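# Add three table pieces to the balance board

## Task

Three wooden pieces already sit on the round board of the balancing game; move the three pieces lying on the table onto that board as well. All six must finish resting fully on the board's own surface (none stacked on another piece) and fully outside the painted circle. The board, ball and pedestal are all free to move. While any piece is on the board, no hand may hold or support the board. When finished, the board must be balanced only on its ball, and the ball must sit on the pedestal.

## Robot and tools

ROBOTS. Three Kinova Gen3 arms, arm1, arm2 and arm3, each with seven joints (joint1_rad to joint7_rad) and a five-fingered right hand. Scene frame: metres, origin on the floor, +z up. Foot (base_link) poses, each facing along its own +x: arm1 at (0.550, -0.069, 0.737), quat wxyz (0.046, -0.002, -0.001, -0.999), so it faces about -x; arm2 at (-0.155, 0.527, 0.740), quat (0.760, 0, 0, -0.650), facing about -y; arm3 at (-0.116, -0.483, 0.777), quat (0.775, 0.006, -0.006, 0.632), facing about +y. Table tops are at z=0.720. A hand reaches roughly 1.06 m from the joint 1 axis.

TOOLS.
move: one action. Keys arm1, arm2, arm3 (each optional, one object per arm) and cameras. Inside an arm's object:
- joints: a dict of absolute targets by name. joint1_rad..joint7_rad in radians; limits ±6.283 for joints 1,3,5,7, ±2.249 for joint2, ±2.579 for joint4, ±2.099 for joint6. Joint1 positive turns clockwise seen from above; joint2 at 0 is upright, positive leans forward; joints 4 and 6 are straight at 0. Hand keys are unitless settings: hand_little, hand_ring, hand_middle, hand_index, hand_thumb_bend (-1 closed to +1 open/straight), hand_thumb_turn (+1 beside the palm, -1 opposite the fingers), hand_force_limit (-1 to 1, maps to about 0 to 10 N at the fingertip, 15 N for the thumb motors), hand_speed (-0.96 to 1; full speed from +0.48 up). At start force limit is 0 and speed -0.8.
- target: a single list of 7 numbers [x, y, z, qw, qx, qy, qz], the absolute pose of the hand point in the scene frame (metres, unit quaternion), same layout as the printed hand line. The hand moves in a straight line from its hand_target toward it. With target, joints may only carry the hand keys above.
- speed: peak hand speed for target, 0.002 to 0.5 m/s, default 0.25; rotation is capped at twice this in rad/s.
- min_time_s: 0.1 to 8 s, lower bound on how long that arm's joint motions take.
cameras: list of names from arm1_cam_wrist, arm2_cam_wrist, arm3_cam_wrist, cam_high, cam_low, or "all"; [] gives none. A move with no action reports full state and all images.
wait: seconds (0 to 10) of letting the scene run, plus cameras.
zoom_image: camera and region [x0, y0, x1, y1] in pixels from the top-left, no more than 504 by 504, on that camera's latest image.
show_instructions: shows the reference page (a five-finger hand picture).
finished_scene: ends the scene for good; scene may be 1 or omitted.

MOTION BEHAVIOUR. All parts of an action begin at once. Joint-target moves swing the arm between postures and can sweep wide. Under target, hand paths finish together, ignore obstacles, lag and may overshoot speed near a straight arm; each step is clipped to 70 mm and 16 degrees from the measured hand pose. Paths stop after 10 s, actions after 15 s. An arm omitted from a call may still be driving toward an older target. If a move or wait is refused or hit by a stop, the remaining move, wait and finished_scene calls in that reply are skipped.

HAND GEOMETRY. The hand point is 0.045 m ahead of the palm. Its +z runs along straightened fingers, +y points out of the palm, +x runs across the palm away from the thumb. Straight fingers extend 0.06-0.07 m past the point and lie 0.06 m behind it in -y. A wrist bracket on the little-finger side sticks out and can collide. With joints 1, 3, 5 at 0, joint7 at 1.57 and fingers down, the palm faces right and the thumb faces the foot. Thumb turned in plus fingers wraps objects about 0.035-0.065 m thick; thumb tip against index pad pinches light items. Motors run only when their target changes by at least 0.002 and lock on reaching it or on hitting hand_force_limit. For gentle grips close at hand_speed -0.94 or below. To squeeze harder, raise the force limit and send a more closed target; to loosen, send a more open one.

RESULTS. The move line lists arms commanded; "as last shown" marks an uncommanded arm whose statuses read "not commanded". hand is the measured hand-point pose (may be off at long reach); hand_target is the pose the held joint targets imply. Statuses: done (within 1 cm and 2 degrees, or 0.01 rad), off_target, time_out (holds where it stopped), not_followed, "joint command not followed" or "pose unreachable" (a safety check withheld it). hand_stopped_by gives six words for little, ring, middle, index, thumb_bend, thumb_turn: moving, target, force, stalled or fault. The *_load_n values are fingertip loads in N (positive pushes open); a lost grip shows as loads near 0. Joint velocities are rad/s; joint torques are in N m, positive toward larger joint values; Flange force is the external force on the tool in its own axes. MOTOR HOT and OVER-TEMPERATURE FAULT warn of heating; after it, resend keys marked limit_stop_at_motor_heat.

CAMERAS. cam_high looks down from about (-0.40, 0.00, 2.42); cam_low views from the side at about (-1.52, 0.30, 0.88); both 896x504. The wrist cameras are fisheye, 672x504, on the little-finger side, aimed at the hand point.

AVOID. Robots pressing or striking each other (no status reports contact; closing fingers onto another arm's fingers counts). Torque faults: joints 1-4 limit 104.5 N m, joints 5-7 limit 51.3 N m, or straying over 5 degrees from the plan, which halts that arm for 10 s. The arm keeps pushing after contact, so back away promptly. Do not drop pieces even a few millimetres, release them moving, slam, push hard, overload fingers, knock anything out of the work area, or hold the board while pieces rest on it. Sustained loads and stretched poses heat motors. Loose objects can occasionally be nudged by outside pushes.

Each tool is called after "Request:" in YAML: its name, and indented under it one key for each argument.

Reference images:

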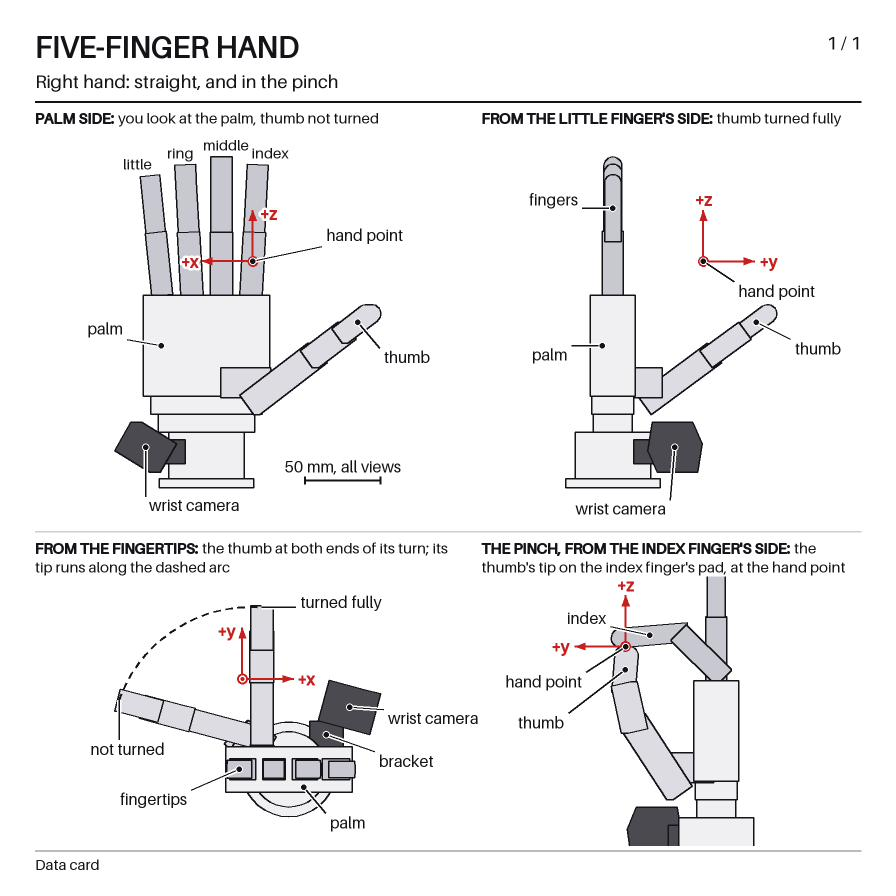

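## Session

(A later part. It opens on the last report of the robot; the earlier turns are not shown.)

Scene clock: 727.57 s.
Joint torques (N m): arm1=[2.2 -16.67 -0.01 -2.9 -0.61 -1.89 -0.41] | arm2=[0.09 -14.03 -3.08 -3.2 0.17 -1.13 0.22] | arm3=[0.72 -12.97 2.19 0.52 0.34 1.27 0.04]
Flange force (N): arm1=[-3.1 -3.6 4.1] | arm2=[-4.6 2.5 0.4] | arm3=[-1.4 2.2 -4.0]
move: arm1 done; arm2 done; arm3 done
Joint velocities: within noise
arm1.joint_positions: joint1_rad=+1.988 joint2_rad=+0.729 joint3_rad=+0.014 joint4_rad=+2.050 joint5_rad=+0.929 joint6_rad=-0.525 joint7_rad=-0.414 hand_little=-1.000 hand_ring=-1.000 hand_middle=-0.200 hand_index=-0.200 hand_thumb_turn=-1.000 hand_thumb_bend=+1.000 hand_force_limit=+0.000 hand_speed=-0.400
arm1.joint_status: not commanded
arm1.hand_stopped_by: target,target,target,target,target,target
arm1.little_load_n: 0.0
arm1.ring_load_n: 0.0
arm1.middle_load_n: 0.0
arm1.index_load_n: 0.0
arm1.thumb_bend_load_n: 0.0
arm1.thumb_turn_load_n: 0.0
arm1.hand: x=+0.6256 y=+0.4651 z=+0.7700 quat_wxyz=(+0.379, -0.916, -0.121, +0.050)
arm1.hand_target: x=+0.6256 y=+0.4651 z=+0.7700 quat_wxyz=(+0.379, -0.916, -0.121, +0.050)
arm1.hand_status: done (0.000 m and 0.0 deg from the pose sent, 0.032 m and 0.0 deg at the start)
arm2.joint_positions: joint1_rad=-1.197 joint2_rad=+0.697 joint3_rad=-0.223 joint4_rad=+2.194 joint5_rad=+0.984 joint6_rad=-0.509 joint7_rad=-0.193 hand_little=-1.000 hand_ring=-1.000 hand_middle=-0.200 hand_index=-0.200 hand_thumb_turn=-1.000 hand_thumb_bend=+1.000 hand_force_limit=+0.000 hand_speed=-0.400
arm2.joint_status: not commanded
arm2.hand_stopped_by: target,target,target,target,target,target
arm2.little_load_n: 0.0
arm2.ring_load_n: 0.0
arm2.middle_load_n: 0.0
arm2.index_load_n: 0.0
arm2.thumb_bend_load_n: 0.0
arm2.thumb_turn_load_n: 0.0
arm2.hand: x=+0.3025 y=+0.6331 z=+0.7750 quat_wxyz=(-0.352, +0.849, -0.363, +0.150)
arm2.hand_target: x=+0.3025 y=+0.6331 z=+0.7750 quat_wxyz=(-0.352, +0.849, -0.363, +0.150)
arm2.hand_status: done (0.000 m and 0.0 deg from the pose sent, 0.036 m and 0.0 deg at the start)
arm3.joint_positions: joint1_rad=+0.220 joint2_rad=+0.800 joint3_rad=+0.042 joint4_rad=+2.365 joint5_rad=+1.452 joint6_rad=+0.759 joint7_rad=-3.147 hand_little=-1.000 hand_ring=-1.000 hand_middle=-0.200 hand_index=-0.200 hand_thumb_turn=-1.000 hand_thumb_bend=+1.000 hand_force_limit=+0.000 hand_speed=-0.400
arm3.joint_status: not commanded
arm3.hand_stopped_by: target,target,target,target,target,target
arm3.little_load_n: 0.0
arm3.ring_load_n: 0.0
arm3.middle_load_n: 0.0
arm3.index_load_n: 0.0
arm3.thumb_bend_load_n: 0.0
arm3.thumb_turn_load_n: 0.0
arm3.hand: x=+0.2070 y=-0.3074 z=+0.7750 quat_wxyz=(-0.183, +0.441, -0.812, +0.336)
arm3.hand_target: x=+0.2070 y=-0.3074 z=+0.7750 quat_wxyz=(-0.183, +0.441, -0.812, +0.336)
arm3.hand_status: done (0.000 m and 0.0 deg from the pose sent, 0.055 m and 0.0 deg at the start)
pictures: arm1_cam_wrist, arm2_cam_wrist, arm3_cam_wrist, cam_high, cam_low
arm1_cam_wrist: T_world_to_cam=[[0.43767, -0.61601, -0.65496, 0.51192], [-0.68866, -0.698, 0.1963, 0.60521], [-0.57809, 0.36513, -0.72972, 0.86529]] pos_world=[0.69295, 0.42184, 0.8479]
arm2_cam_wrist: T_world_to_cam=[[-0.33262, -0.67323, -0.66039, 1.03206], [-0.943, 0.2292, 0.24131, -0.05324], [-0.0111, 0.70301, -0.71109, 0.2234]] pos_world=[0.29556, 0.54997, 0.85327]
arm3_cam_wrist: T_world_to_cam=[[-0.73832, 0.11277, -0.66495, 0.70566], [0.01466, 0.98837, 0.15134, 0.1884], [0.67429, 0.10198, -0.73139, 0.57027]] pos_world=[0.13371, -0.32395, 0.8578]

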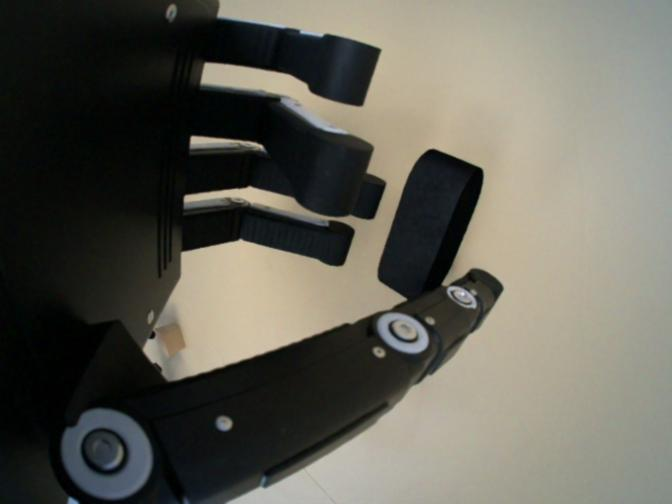

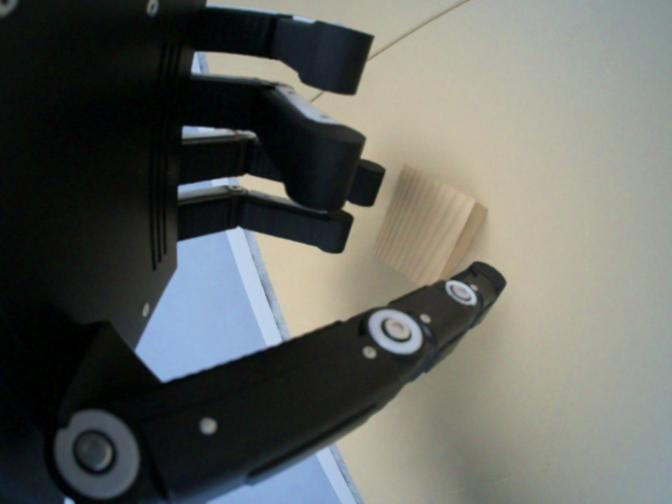

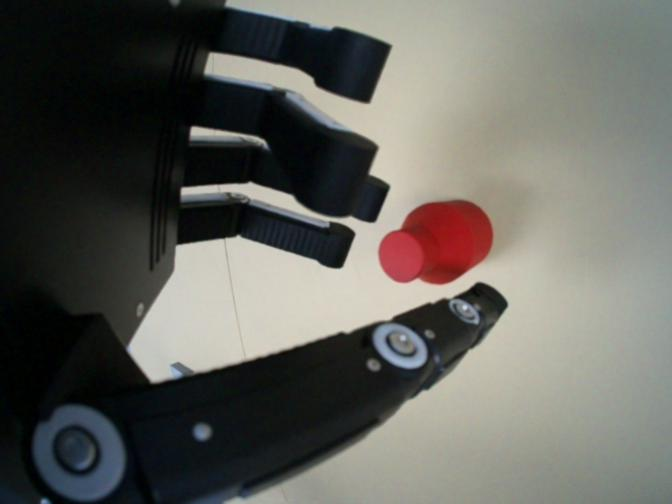

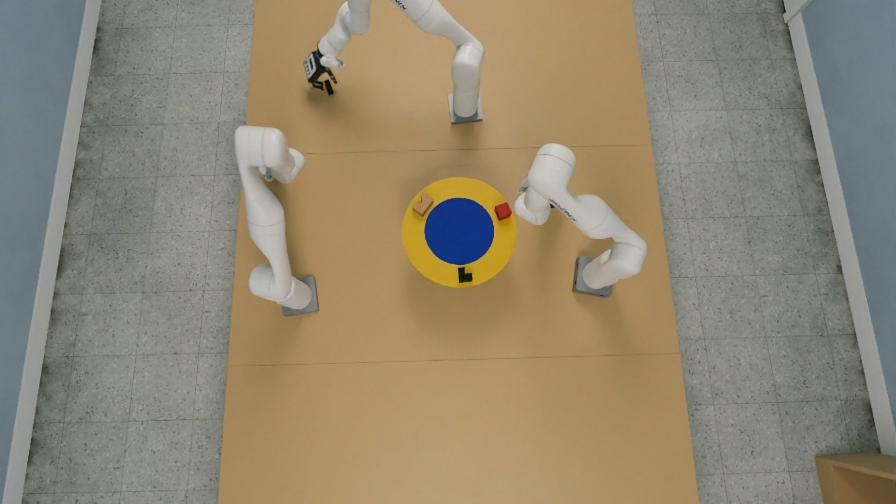

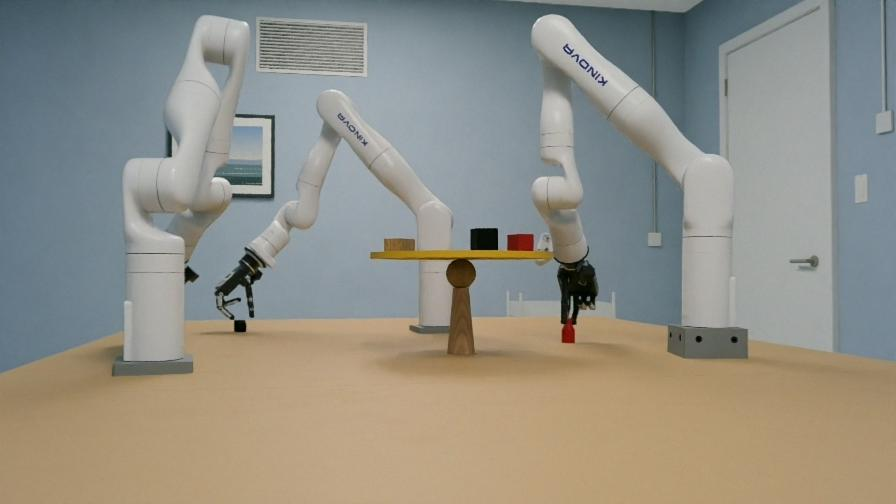

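Request:
move:
  arm1: {"target": [0.6256, 0.4651, 0.743, 0.3794, -0.9160, -0.1206, 0.0500], "speed": 0.08}
  arm2: {"target": [0.3025, 0.6331, 0.743, 0.3519, -0.8495, 0.3632, -0.1505], "speed": 0.08}
  arm3: {"target": [0.206, -0.309, 0.747, 0.1826, -0.4408, 0.8119, -0.3363], "speed": 0.08}
  cameras: ["arm1_cam_wrist", "arm2_cam_wrist", "arm3_cam_wrist", "cam_low"]

Request:
zoom_image:
  camera: "cam_low"
  region: [200, 260, 300, 360]

Request:
zoom_image:
  camera: "cam_low"
  region: [520, 250, 630, 360]

Scene clock: 784.33 s.
Joint torques (N m): arm1=[2.22 -17.04 0.26 -2.33 -0.61 -1.96 -0.4] | arm2=[0.09 -14.53 -3 -2.54 0.25 -1.18 0.25] | arm3=[0.69 -13.47 2.36 1.27 0.21 1.25 0.07]
Flange force (N): arm1=[-2.5 -4.2 3.9] | arm2=[-4.2 1.5 -0.7] | arm3=[-1.3 2.5 -3.7]
move: arm1 done; arm2 done; arm3 done
Joint velocities: within noise
arm1.joint_positions: joint1_rad=+1.966 joint2_rad=+0.799 joint3_rad=+0.046 joint4_rad=+2.052 joint5_rad=+0.854 joint6_rad=-0.587 joint7_rad=-0.336 hand_little=-1.000 hand_ring=-1.000 hand_middle=-0.200 hand_index=-0.200 hand_thumb_turn=-1.000 hand_thumb_bend=+1.000 hand_force_limit=+0.000 hand_speed=-0.400
arm1.joint_status: not commanded
arm1.hand_stopped_by: target,target,target,target,target,target
arm1.little_load_n: 0.0
arm1.ring_load_n: 0.0
arm1.middle_load_n: 0.0
arm1.index_load_n: 0.0
arm1.thumb_bend_load_n: 0.0
arm1.thumb_turn_load_n: 0.0
arm1.hand: x=+0.6256 y=+0.4651 z=+0.7430 quat_wxyz=(+0.379, -0.916, -0.121, +0.050)
arm1.hand_target: x=+0.6256 y=+0.4651 z=+0.7430 quat_wxyz=(+0.379, -0.916, -0.121, +0.050)
arm1.hand_status: done (0.000 m and 0.0 deg from the pose sent, 0.027 m and 0.0 deg at the start)
arm2.joint_positions: joint1_rad=-1.235 joint2_rad=+0.785 joint3_rad=-0.171 joint4_rad=+2.196 joint5_rad=+0.890 joint6_rad=-0.585 joint7_rad=-0.075 hand_little=-1.000 hand_ring=-1.000 hand_middle=-0.200 hand_index=-0.200 hand_thumb_turn=-1.000 hand_thumb_bend=+1.000 hand_force_limit=+0.000 hand_speed=-0.400
arm2.joint_status: not commanded
arm2.hand_stopped_by: target,target,target,target,target,target
arm2.little_load_n: 0.0
arm2.ring_load_n: 0.5
arm2.middle_load_n: 0.0
arm2.index_load_n: 0.0
arm2.thumb_bend_load_n: 0.0
arm2.thumb_turn_load_n: 0.0
arm2.hand: x=+0.3025 y=+0.6331 z=+0.7430 quat_wxyz=(-0.352, +0.849, -0.363, +0.150)
arm2.hand_target: x=+0.3025 y=+0.6331 z=+0.7430 quat_wxyz=(-0.352, +0.849, -0.363, +0.150)
arm2.hand_status: done (0.000 m and 0.0 deg from the pose sent, 0.032 m and 0.0 deg at the start)
arm3.joint_positions: joint1_rad=+0.223 joint2_rad=+0.895 joint3_rad=+0.038 joint4_rad=+2.362 joint5_rad=+1.546 joint6_rad=+0.754 joint7_rad=-3.281 hand_little=-1.000 hand_ring=-1.000 hand_middle=-0.200 hand_index=-0.200 hand_thumb_turn=-1.000 hand_thumb_bend=+1.000 hand_force_limit=+0.000 hand_speed=-0.400
arm3.joint_status: not commanded
arm3.hand_stopped_by: target,target,target,target,target,target
arm3.little_load_n: 0.0
arm3.ring_load_n: 0.0
arm3.middle_load_n: 0.0
arm3.index_load_n: 0.0
arm3.thumb_bend_load_n: 0.0
arm3.thumb_turn_load_n: 0.0
arm3.hand: x=+0.2060 y=-0.3090 z=+0.7470 quat_wxyz=(-0.183, +0.441, -0.812, +0.336)
arm3.hand_target: x=+0.2060 y=-0.3090 z=+0.7470 quat_wxyz=(-0.183, +0.441, -0.812, +0.336)
arm3.hand_status: done (0.000 m and 0.0 deg from the pose sent, 0.028 m and 0.0 deg at the start)
arm1_cam_wrist: T_world_to_cam=[[0.43767, -0.61601, -0.65496, 0.49423], [-0.68866, -0.698, 0.1963, 0.61051], [-0.57809, 0.36513, -0.72972, 0.84559]] pos_world=[0.69295, 0.42184, 0.8209]
arm2_cam_wrist: T_world_to_cam=[[-0.33256, -0.67315, -0.66051, 1.01096], [-0.94302, 0.22912, 0.2413, -0.04546], [-0.0111, 0.70311, -0.71099, 0.20051]] pos_world=[0.29556, 0.54997, 0.82127]
arm3_cam_wrist: T_world_to_cam=[[-0.73827, 0.11278, -0.66501, 0.68652], [0.01472, 0.98838, 0.15128, 0.19428], [0.67434, 0.10189, -0.73135, 0.55056]] pos_world=[0.13271, -0.32555, 0.8298]

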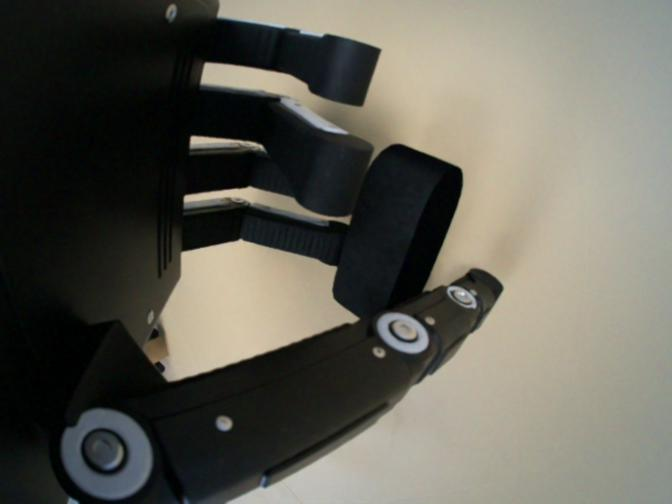

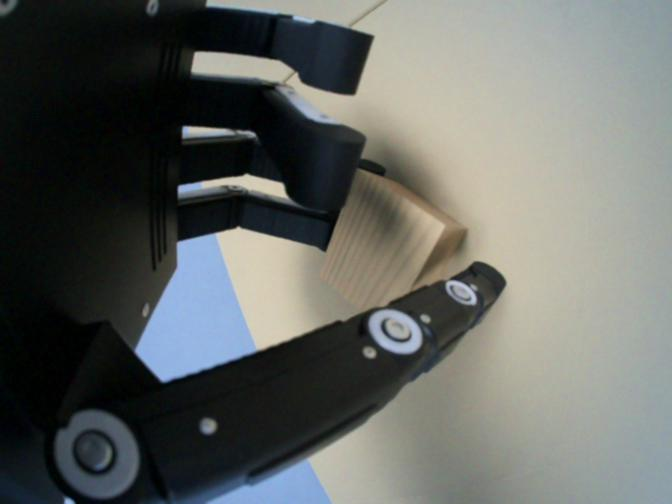

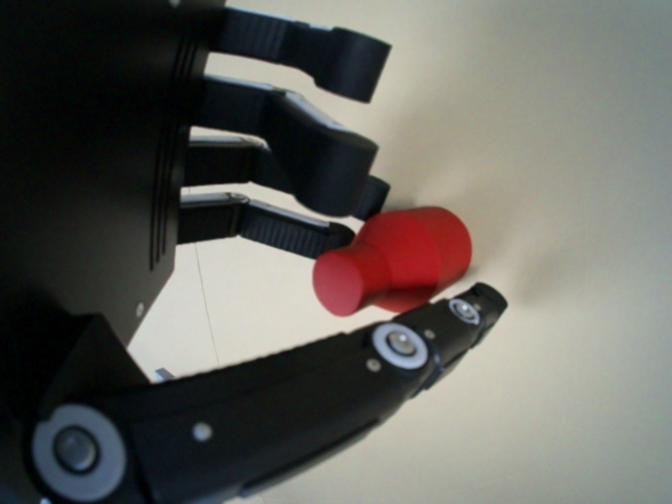

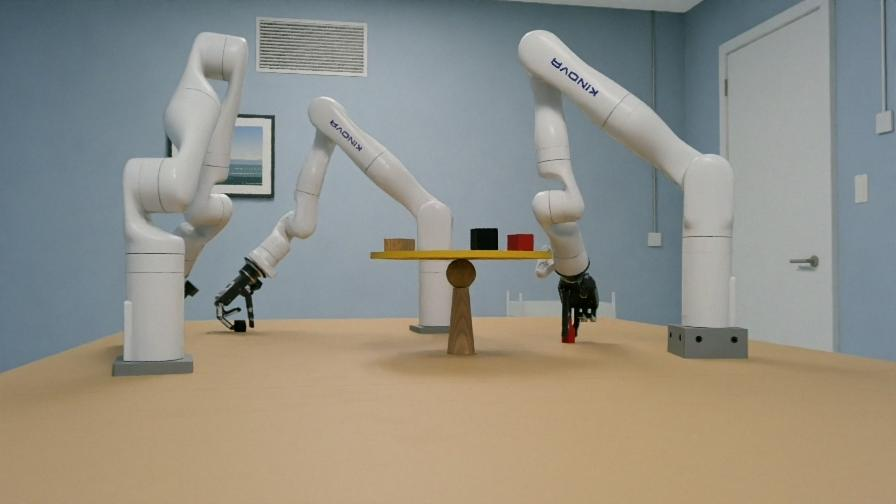

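Scaled by 5.040.

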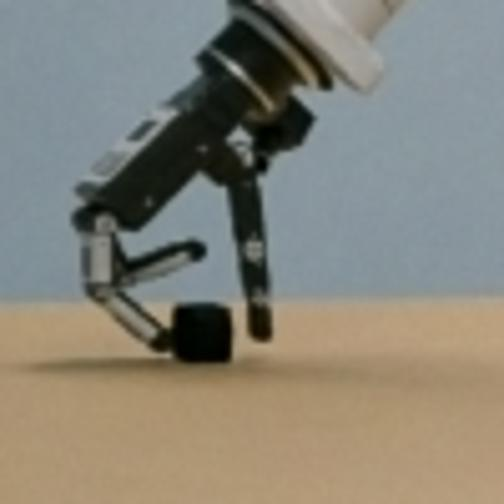

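Scaled by 4.582.

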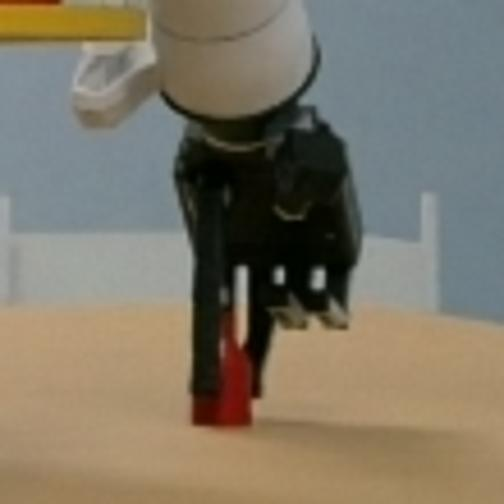

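Request:
move:
  arm1: {"joints": {"hand_speed": -0.93, "hand_force_limit": -0.7, "hand_thumb_bend": 0.1}}
  arm2: {"joints": {"hand_speed": -0.93, "hand_force_limit": -0.7, "hand_thumb_bend": 0.1}}
  arm3: {"joints": {"hand_speed": -0.93, "hand_force_limit": -0.7, "hand_thumb_bend": 0.1}}
  cameras: ["arm1_cam_wrist", "arm2_cam_wrist", "arm3_cam_wrist", "cam_low"]

Request:
zoom_image:
  camera: "cam_low"
  region: [200, 260, 300, 360]

Request:
zoom_image:
  camera: "cam_low"
  region: [520, 250, 630, 360]

Scene clock: 797.37 s.
Joint torques (N m): arm1=[2.16 -16.68 0.27 -2.22 -0.62 -1.82 -0.35] | arm2=[0.03 -14.24 -2.92 -2.39 0.27 -1.08 0.22] | arm3=[0.72 -13.21 2.23 1.24 0.18 1.15 0.05]
Flange force (N): arm1=[-2.2 -4.7 3.2] | arm2=[-4.1 1.1 -1.1] | arm3=[-1.3 1.8 -4.2]
move: arm1 off_target; arm2 off_target; arm3 off_target
Joint velocities: within noise
arm1.joint_positions: joint1_rad=+1.966 joint2_rad=+0.799 joint3_rad=+0.046 joint4_rad=+2.052 joint5_rad=+0.854 joint6_rad=-0.587 joint7_rad=-0.336 hand_little=-1.000 hand_ring=-1.000 hand_middle=-0.200 hand_index=-0.200 hand_thumb_turn=-1.000 hand_thumb_bend=+0.579 hand_force_limit=-0.700 hand_speed=-0.930
arm1.joint_status: hand_thumb_bend off_target (ended at +0.579, target +0.100); the others done
arm1.hand_stopped_by: target,target,target,target,force,target
arm1.little_load_n: 0.0
arm1.ring_load_n: 0.0
arm1.middle_load_n: 1.5
arm1.index_load_n: 0.0
arm1.thumb_bend_load_n: 2.5
arm1.thumb_turn_load_n: 0.5
arm1.hand: x=+0.6256 y=+0.4651 z=+0.7430 quat_wxyz=(+0.379, -0.916, -0.121, +0.050)
arm1.hand_target: x=+0.6256 y=+0.4651 z=+0.7430 quat_wxyz=(+0.379, -0.916, -0.121, +0.050)
arm1.hand_status: not commanded
arm2.joint_positions: joint1_rad=-1.235 joint2_rad=+0.785 joint3_rad=-0.171 joint4_rad=+2.196 joint5_rad=+0.890 joint6_rad=-0.585 joint7_rad=-0.075 hand_little=-1.000 hand_ring=-1.000 hand_middle=-0.200 hand_index=-0.200 hand_thumb_turn=-1.000 hand_thumb_bend=+0.779 hand_force_limit=-0.700 hand_speed=-0.930
arm2.joint_status: hand_thumb_bend off_target (ended at +0.779, target +0.100); the others done
arm2.hand_stopped_by: target,target,target,target,force,target
arm2.little_load_n: 0.0
arm2.ring_load_n: 0.0
arm2.middle_load_n: 1.0
arm2.index_load_n: 0.5
arm2.thumb_bend_load_n: 2.0
arm2.thumb_turn_load_n: 0.0
arm2.hand: x=+0.3025 y=+0.6331 z=+0.7430 quat_wxyz=(-0.352, +0.849, -0.363, +0.150)
arm2.hand_target: x=+0.3025 y=+0.6331 z=+0.7430 quat_wxyz=(-0.352, +0.849, -0.363, +0.150)
arm2.hand_status: not commanded
arm3.joint_positions: joint1_rad=+0.223 joint2_rad=+0.895 joint3_rad=+0.038 joint4_rad=+2.362 joint5_rad=+1.546 joint6_rad=+0.754 joint7_rad=-3.281 hand_little=-1.000 hand_ring=-1.000 hand_middle=-0.200 hand_index=-0.200 hand_thumb_turn=-1.000 hand_thumb_bend=+0.768 hand_force_limit=-0.700 hand_speed=-0.930
arm3.joint_status: hand_thumb_bend off_target (ended at +0.768, target +0.100); the others done
arm3.hand_stopped_by: target,target,target,target,force,target
arm3.little_load_n: 0.0
arm3.ring_load_n: 0.5
arm3.middle_load_n: 1.5
arm3.index_load_n: 0.0
arm3.thumb_bend_load_n: 2.0
arm3.thumb_turn_load_n: 0.5
arm3.hand: x=+0.2060 y=-0.3090 z=+0.7470 quat_wxyz=(-0.183, +0.441, -0.812, +0.336)
arm3.hand_target: x=+0.2060 y=-0.3090 z=+0.7470 quat_wxyz=(-0.183, +0.441, -0.812, +0.336)
arm3.hand_status: not commanded
arm1_cam_wrist: T_world_to_cam=[[0.43767, -0.61601, -0.65496, 0.49423], [-0.68866, -0.698, 0.1963, 0.61051], [-0.57809, 0.36513, -0.72972, 0.84559]] pos_world=[0.69295, 0.42184, 0.8209]
arm2_cam_wrist: T_world_to_cam=[[-0.33256, -0.67315, -0.66051, 1.01096], [-0.94302, 0.22912, 0.2413, -0.04546], [-0.0111, 0.70311, -0.71099, 0.20051]] pos_world=[0.29556, 0.54997, 0.82127]
arm3_cam_wrist: T_world_to_cam=[[-0.73832, 0.1127, -0.66497, 0.68648], [0.01467, 0.98839, 0.15121, 0.19444], [0.6743, 0.10189, -0.7314, 0.55061]] pos_world=[0.13271, -0.32565, 0.8298]

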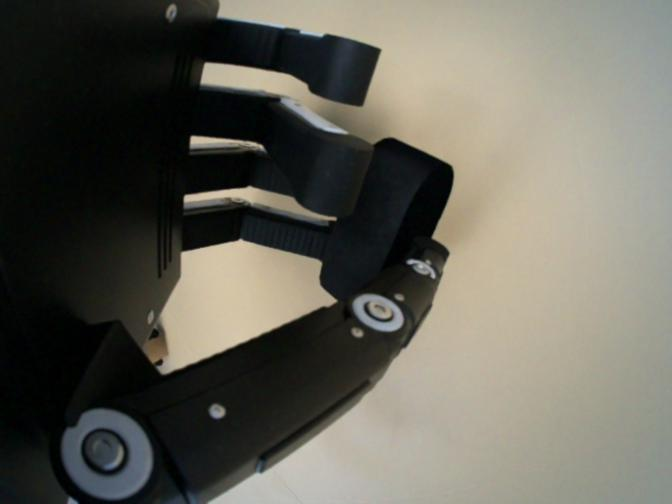

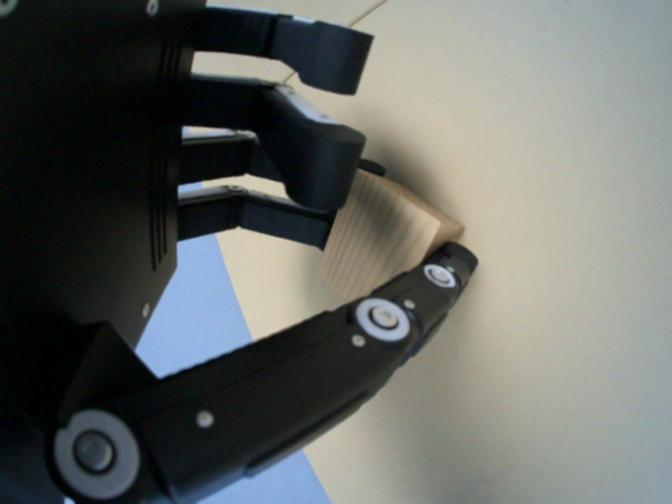

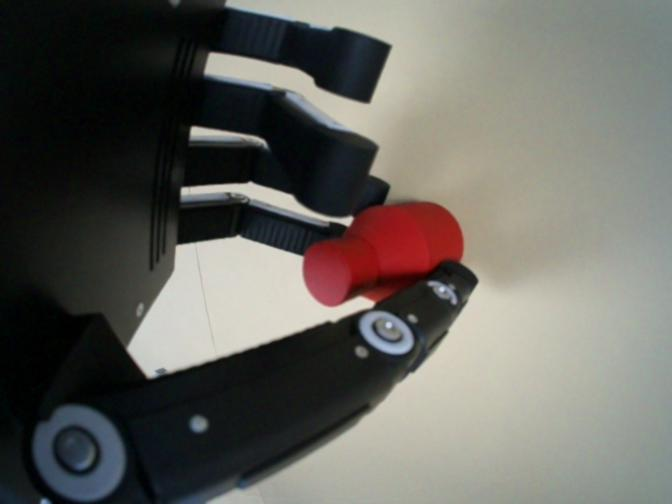

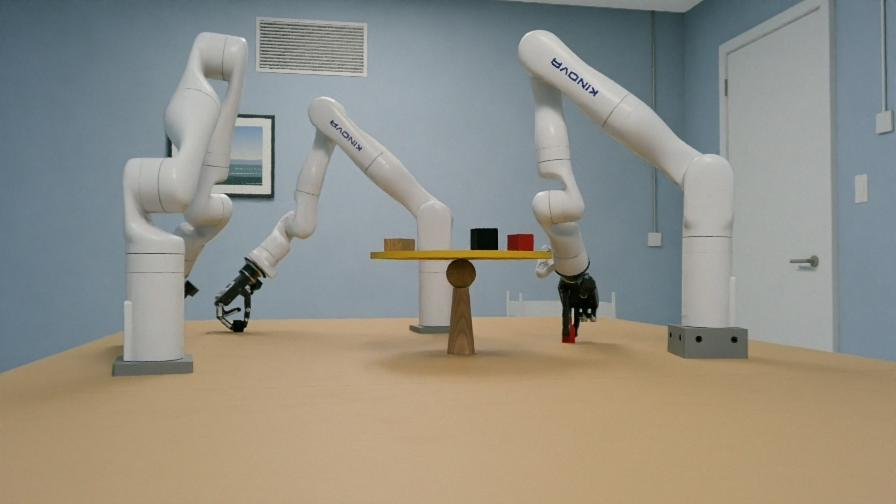

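Scaled by 5.040.

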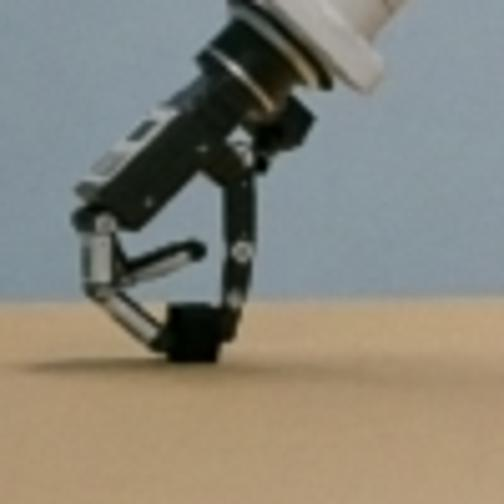

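Scaled by 4.582.

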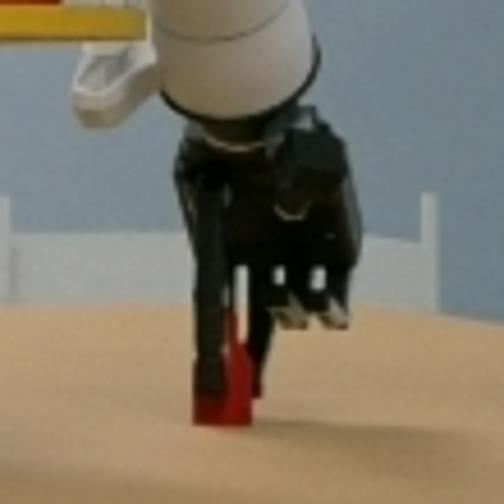

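Request:
move:
  arm1: {"target": [0.6256, 0.4651, 0.79, 0.3794, -0.9160, -0.1206, 0.0500], "speed": 0.05}
  arm2: {"target": [0.3025, 0.6331, 0.79, 0.3519, -0.8495, 0.3632, -0.1505], "speed": 0.05}
  arm3: {"target": [0.206, -0.309, 0.79, 0.1826, -0.4408, 0.8119, -0.3363], "speed": 0.05}
  cameras: ["arm1_cam_wrist", "arm2_cam_wrist", "arm3_cam_wrist", "cam_low"]

Request:
zoom_image:
  camera: "cam_low"
  region: [200, 250, 300, 350]

Request:
zoom_image:
  camera: "cam_low"
  region: [520, 240, 630, 350]

Scene clock: 805.90 s.
Joint torques (N m): arm1=[2.19 -16.54 -0.17 -3.42 -0.69 -1.91 -0.41] | arm2=[0.16 -13.64 -3.17 -3.62 0.11 -1.17 0.19] | arm3=[0.69 -12.66 2.14 0.21 0.41 1.3 0.05]
Flange force (N): arm1=[-3.1 -3.2 4.4] | arm2=[-5.1 2.8 0.7] | arm3=[-1.5 2.2 -4.0]
move: arm1 done; arm2 done; arm3 done
Joint velocities: within noise
arm1.joint_positions: joint1_rad=+2.010 joint2_rad=+0.679 joint3_rad=-0.017 joint4_rad=+2.044 joint5_rad=+0.998 joint6_rad=-0.478 joint7_rad=-0.486 hand_little=-1.000 hand_ring=-1.000 hand_middle=-0.200 hand_index=-0.200 hand_thumb_turn=-1.000 hand_thumb_bend=+0.579 hand_force_limit=-0.700 hand_speed=-0.930
arm1.joint_status: not commanded
arm1.hand_stopped_by: target,target,target,target,force,target
arm1.little_load_n: 0.0
arm1.ring_load_n: 0.0
arm1.middle_load_n: 2.0
arm1.index_load_n: 0.5
arm1.thumb_bend_load_n: 1.5
arm1.thumb_turn_load_n: 0.5
arm1.hand: x=+0.6256 y=+0.4651 z=+0.7900 quat_wxyz=(+0.379, -0.916, -0.121, +0.050)
arm1.hand_target: x=+0.6256 y=+0.4651 z=+0.7900 quat_wxyz=(+0.379, -0.916, -0.121, +0.050)
arm1.hand_status: done (0.000 m and 0.0 deg from the pose sent, 0.047 m and 0.0 deg at the start)
arm2.joint_positions: joint1_rad=-1.173 joint2_rad=+0.658 joint3_rad=-0.255 joint4_rad=+2.189 joint5_rad=+1.041 joint6_rad=-0.473 joint7_rad=-0.262 hand_little=-1.000 hand_ring=-1.000 hand_middle=-0.200 hand_index=-0.200 hand_thumb_turn=-1.000 hand_thumb_bend=+0.779 hand_force_limit=-0.700 hand_speed=-0.930
arm2.joint_status: not commanded
arm2.hand_stopped_by: target,target,target,target,force,target
arm2.little_load_n: 0.0
arm2.ring_load_n: 0.0
arm2.middle_load_n: 2.0
arm2.index_load_n: 0.0
arm2.thumb_bend_load_n: 2.0
arm2.thumb_turn_load_n: 0.0
arm2.hand: x=+0.3025 y=+0.6331 z=+0.7900 quat_wxyz=(-0.352, +0.849, -0.363, +0.150)
arm2.hand_target: x=+0.3025 y=+0.6331 z=+0.7900 quat_wxyz=(-0.352, +0.849, -0.363, +0.150)
arm2.hand_status: done (0.000 m and 0.0 deg from the pose sent, 0.047 m and 0.0 deg at the start)
arm3.joint_positions: joint1_rad=+0.217 joint2_rad=+0.749 joint3_rad=+0.045 joint4_rad=+2.372 joint5_rad=+1.407 joint6_rad=+0.766 joint7_rad=-3.085 hand_little=-1.000 hand_ring=-1.000 hand_middle=-0.200 hand_index=-0.200 hand_thumb_turn=-1.000 hand_thumb_bend=+0.768 hand_force_limit=-0.700 hand_speed=-0.930
arm3.joint_status: not commanded
arm3.hand_stopped_by: target,target,target,target,force,target
arm3.little_load_n: 0.0
arm3.ring_load_n: 0.0
arm3.middle_load_n: 2.0
arm3.index_load_n: 0.0
arm3.thumb_bend_load_n: 2.0
arm3.thumb_turn_load_n: 0.0
arm3.hand: x=+0.2060 y=-0.3090 z=+0.7900 quat_wxyz=(-0.183, +0.441, -0.812, +0.336)
arm3.hand_target: x=+0.2060 y=-0.3090 z=+0.7900 quat_wxyz=(-0.183, +0.441, -0.812, +0.336)
arm3.hand_status: done (0.000 m and 0.0 deg from the pose sent, 0.043 m and 0.0 deg at the start)
arm1_cam_wrist: T_world_to_cam=[[0.43776, -0.61602, -0.6549, 0.52489], [-0.68864, -0.69803, 0.19627, 0.60131], [-0.57805, 0.36507, -0.72979, 0.87994]] pos_world=[0.69295, 0.42184, 0.8679]
arm2_cam_wrist: T_world_to_cam=[[-0.33265, -0.67323, -0.66039, 1.04196], [-0.94298, 0.22922, 0.24133, -0.0569], [-0.0111, 0.70301, -0.71109, 0.23407]] pos_world=[0.29556, 0.54997, 0.86827]
arm3_cam_wrist: T_world_to_cam=[[-0.73832, 0.1127, -0.66497, 0.71506], [0.01461, 0.98838, 0.15129, 0.18778], [0.67429, 0.10199, -0.73139, 0.58207]] pos_world=[0.13271, -0.32555, 0.8728]

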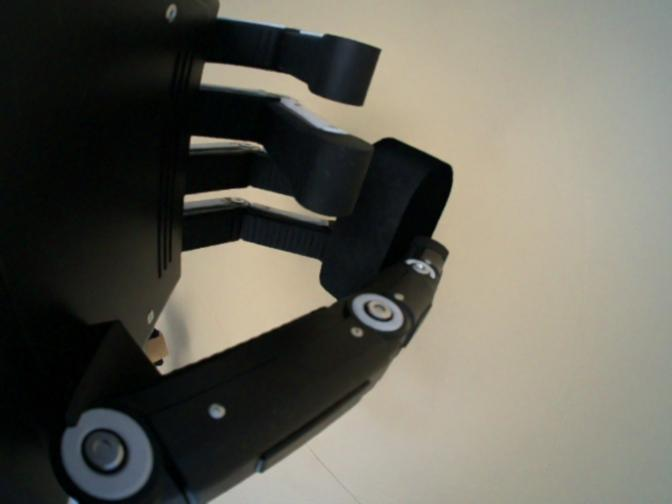

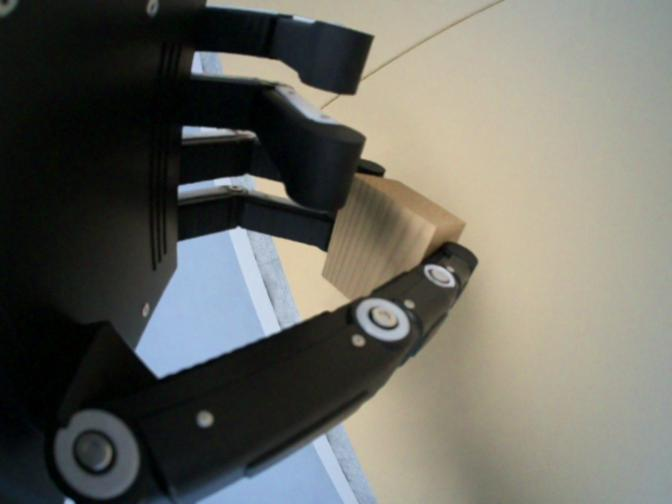

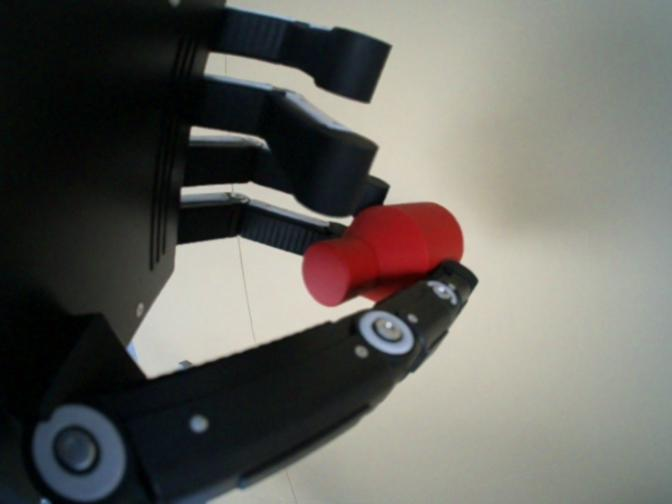

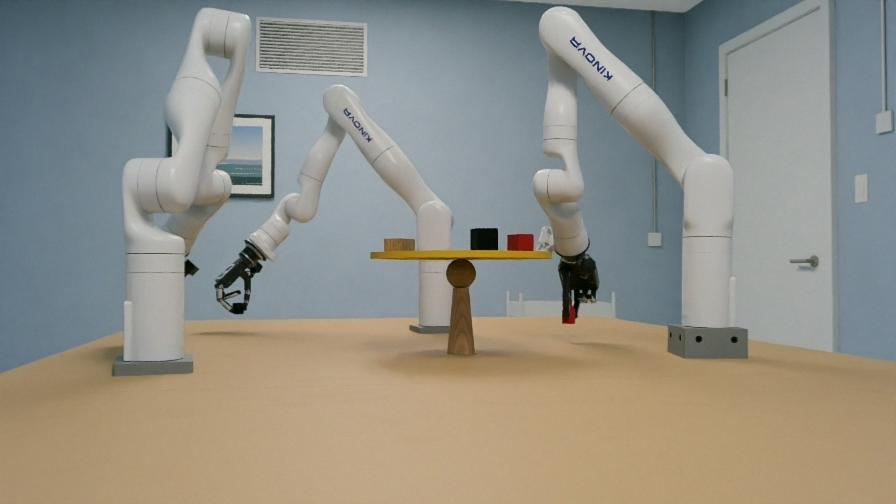

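Scaled by 5.040.

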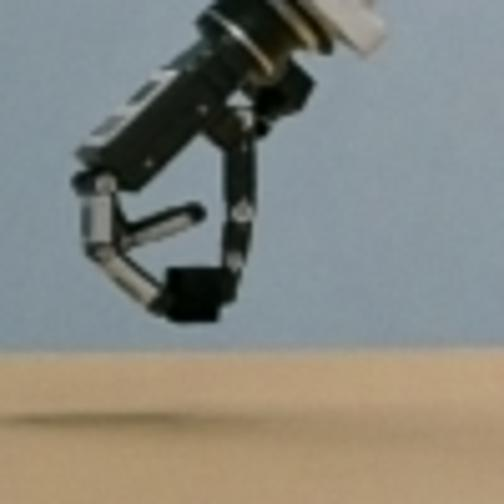

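Scaled by 4.582.

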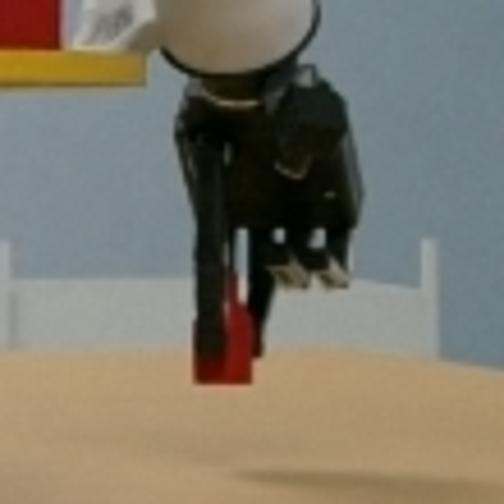

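Request:
move:
  arm1: {"target": [0.6256, 0.4651, 1.05, 0.3794, -0.9160, -0.1206, 0.0500], "speed": 0.12}
  arm2: {"target": [0.3025, 0.6331, 1.05, 0.3519, -0.8495, 0.3632, -0.1505], "speed": 0.12}
  arm3: {"target": [0.206, -0.309, 1.06, 0.1826, -0.4408, 0.8119, -0.3363], "speed": 0.12}
  cameras: ["arm1_cam_wrist", "arm2_cam_wrist", "arm3_cam_wrist", "cam_low", "cam_high"]

Scene clock: 998.60 s.
Joint torques (N m): arm1=[2.26 -13.4 0.57 -7.67 -1.34 0.5 -0.42] | arm2=[0.14 -9.82 -1.92 -8.44 -0.82 1.05 0.23] | arm3=[0.7 -7.45 0.61 -6.59 1.86 0.3 0.07]
Flange force (N): arm1=[-2.5 -6.3 1.5] | arm2=[-0.1 -0.8 -4.5] | arm3=[0.2 1.4 -4.1]
move: arm1 done; arm2 done; arm3 done
Joint velocities: within noise
arm1.joint_positions: joint1_rad=+1.874 joint2_rad=+0.231 joint3_rad=+0.154 joint4_rad=+1.701 joint5_rad=+2.368 joint6_rad=-0.671 joint7_rad=-2.041 hand_little=-1.000 hand_ring=-1.000 hand_middle=-0.200 hand_index=-0.200 hand_thumb_turn=-1.000 hand_thumb_bend=+0.579 hand_force_limit=-0.700 hand_speed=-0.930
arm1.joint_status: not commanded
arm1.hand_stopped_by: target,target,target,target,force,target
arm1.little_load_n: 0.0
arm1.ring_load_n: 0.0
arm1.middle_load_n: 2.0
arm1.index_load_n: 0.0
arm1.thumb_bend_load_n: 2.0
arm1.thumb_turn_load_n: 0.5
arm1.hand: x=+0.6256 y=+0.4651 z=+1.0500 quat_wxyz=(+0.379, -0.916, -0.121, +0.050)
arm1.hand_target: x=+0.6256 y=+0.4651 z=+1.0500 quat_wxyz=(+0.379, -0.916, -0.121, +0.050)
arm1.hand_status: done (0.000 m and 0.0 deg from the pose sent, 0.260 m and 0.0 deg at the start)
arm2.joint_positions: joint1_rad=-1.194 joint2_rad=+0.140 joint3_rad=-0.189 joint4_rad=+1.828 joint5_rad=+2.343 joint6_rad=-0.747 joint7_rad=-1.852 hand_little=-1.000 hand_ring=-1.000 hand_middle=-0.200 hand_index=-0.200 hand_thumb_turn=-1.000 hand_thumb_bend=+0.779 hand_force_limit=-0.700 hand_speed=-0.930
arm2.joint_status: not commanded
arm2.hand_stopped_by: target,target,target,target,force,target
arm2.little_load_n: 0.0
arm2.ring_load_n: 0.0
arm2.middle_load_n: 2.0
arm2.index_load_n: 0.0
arm2.thumb_bend_load_n: 1.5
arm2.thumb_turn_load_n: 0.0
arm2.hand: x=+0.3025 y=+0.6331 z=+1.0500 quat_wxyz=(-0.352, +0.849, -0.363, +0.151)
arm2.hand_target: x=+0.3025 y=+0.6331 z=+1.0500 quat_wxyz=(-0.352, +0.849, -0.363, +0.151)
arm2.hand_status: done (0.000 m and 0.0 deg from the pose sent, 0.260 m and 0.0 deg at the start)
arm3.joint_positions: joint1_rad=+0.230 joint2_rad=+0.058 joint3_rad=+0.016 joint4_rad=+2.032 joint5_rad=+0.818 joint6_rad=+1.307 joint7_rad=-2.022 hand_little=-1.000 hand_ring=-1.000 hand_middle=-0.200 hand_index=-0.200 hand_thumb_turn=-1.000 hand_thumb_bend=+0.768 hand_force_limit=-0.700 hand_speed=-0.930
arm3.joint_status: not commanded
arm3.hand_stopped_by: target,target,target,target,force,target
arm3.little_load_n: 0.0
arm3.ring_load_n: 0.0
arm3.middle_load_n: 2.0
arm3.index_load_n: 0.0
arm3.thumb_bend_load_n: 2.0
arm3.thumb_turn_load_n: 0.5
arm3.hand: x=+0.2060 y=-0.3090 z=+1.0600 quat_wxyz=(-0.183, +0.441, -0.812, +0.336)
arm3.hand_target: x=+0.2060 y=-0.3090 z=+1.0600 quat_wxyz=(-0.183, +0.441, -0.812, +0.336)
arm3.hand_status: done (0.000 m and 0.0 deg from the pose sent, 0.270 m and 0.0 deg at the start)
pictures: arm1_cam_wrist, arm2_cam_wrist, arm3_cam_wrist, cam_high, cam_low
arm1_cam_wrist: T_world_to_cam=[[0.43773, -0.61605, -0.65489, 0.69519], [-0.68866, -0.698, 0.1963, 0.55024], [-0.57805, 0.36507, -0.72979, 1.06968]] pos_world=[0.69295, 0.42184, 1.1279]
arm2_cam_wrist: T_world_to_cam=[[-0.33256, -0.6732, -0.66046, 1.21371], [-0.94302, 0.22914, 0.24128, -0.11953], [-0.01109, 0.70306, -0.71104, 0.41887]] pos_world=[0.29556, 0.54997, 1.12827]
arm3_cam_wrist: T_world_to_cam=[[-0.73828, 0.1127, -0.66501, 0.89465], [0.0146, 0.98838, 0.1513, 0.14692], [0.67434, 0.10199, -0.73135, 0.77949]] pos_world=[0.13271, -0.32555, 1.1428]

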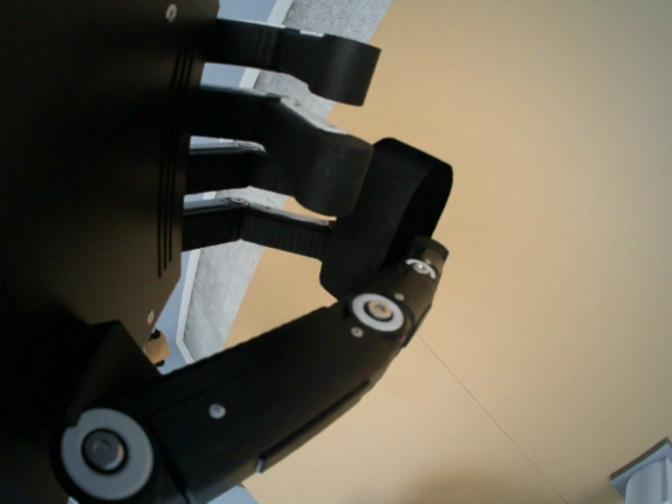

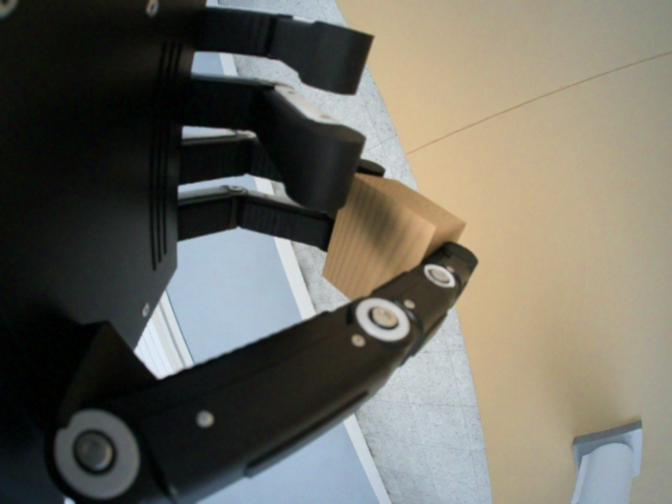

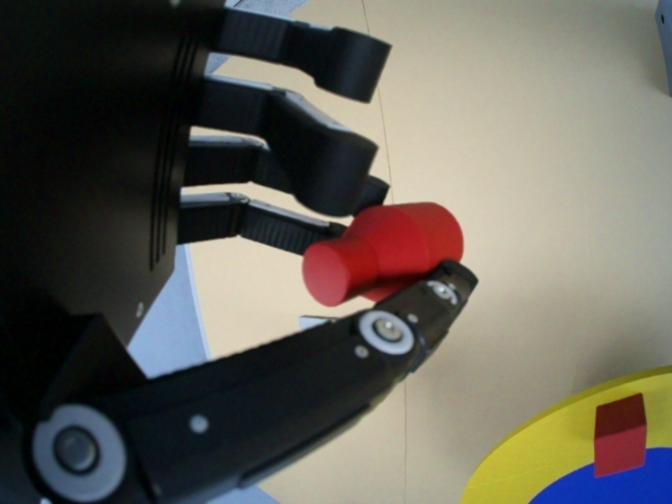

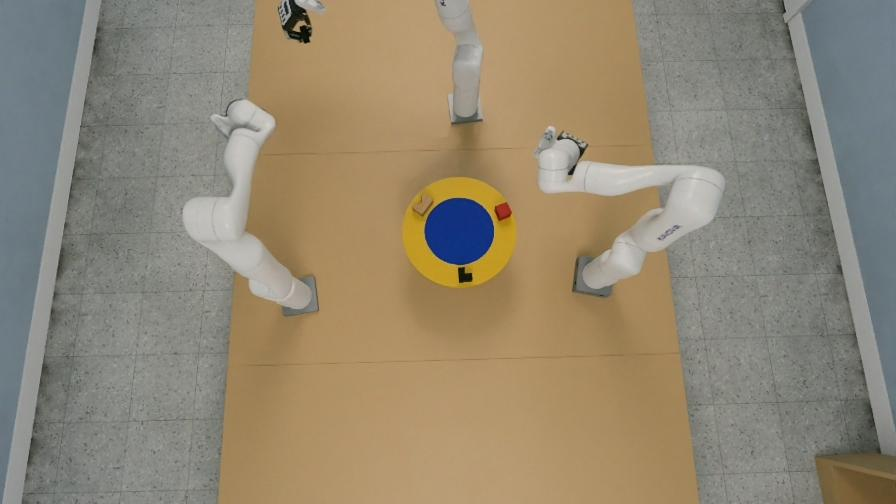

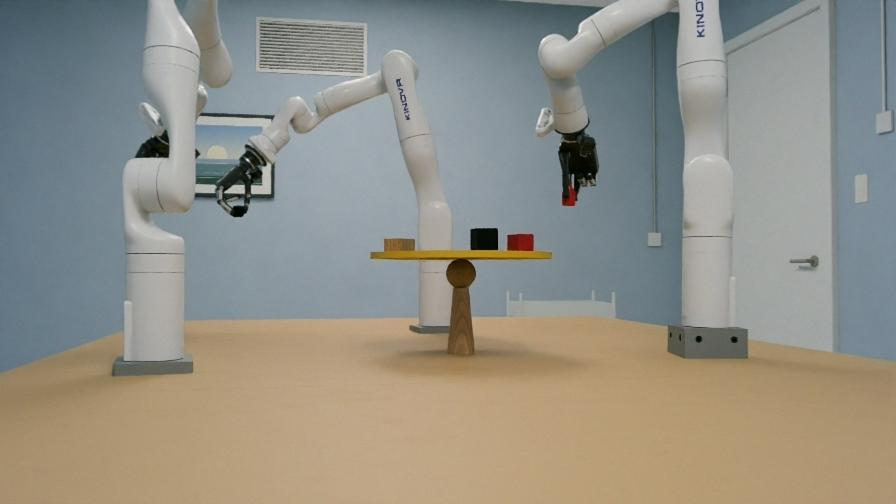

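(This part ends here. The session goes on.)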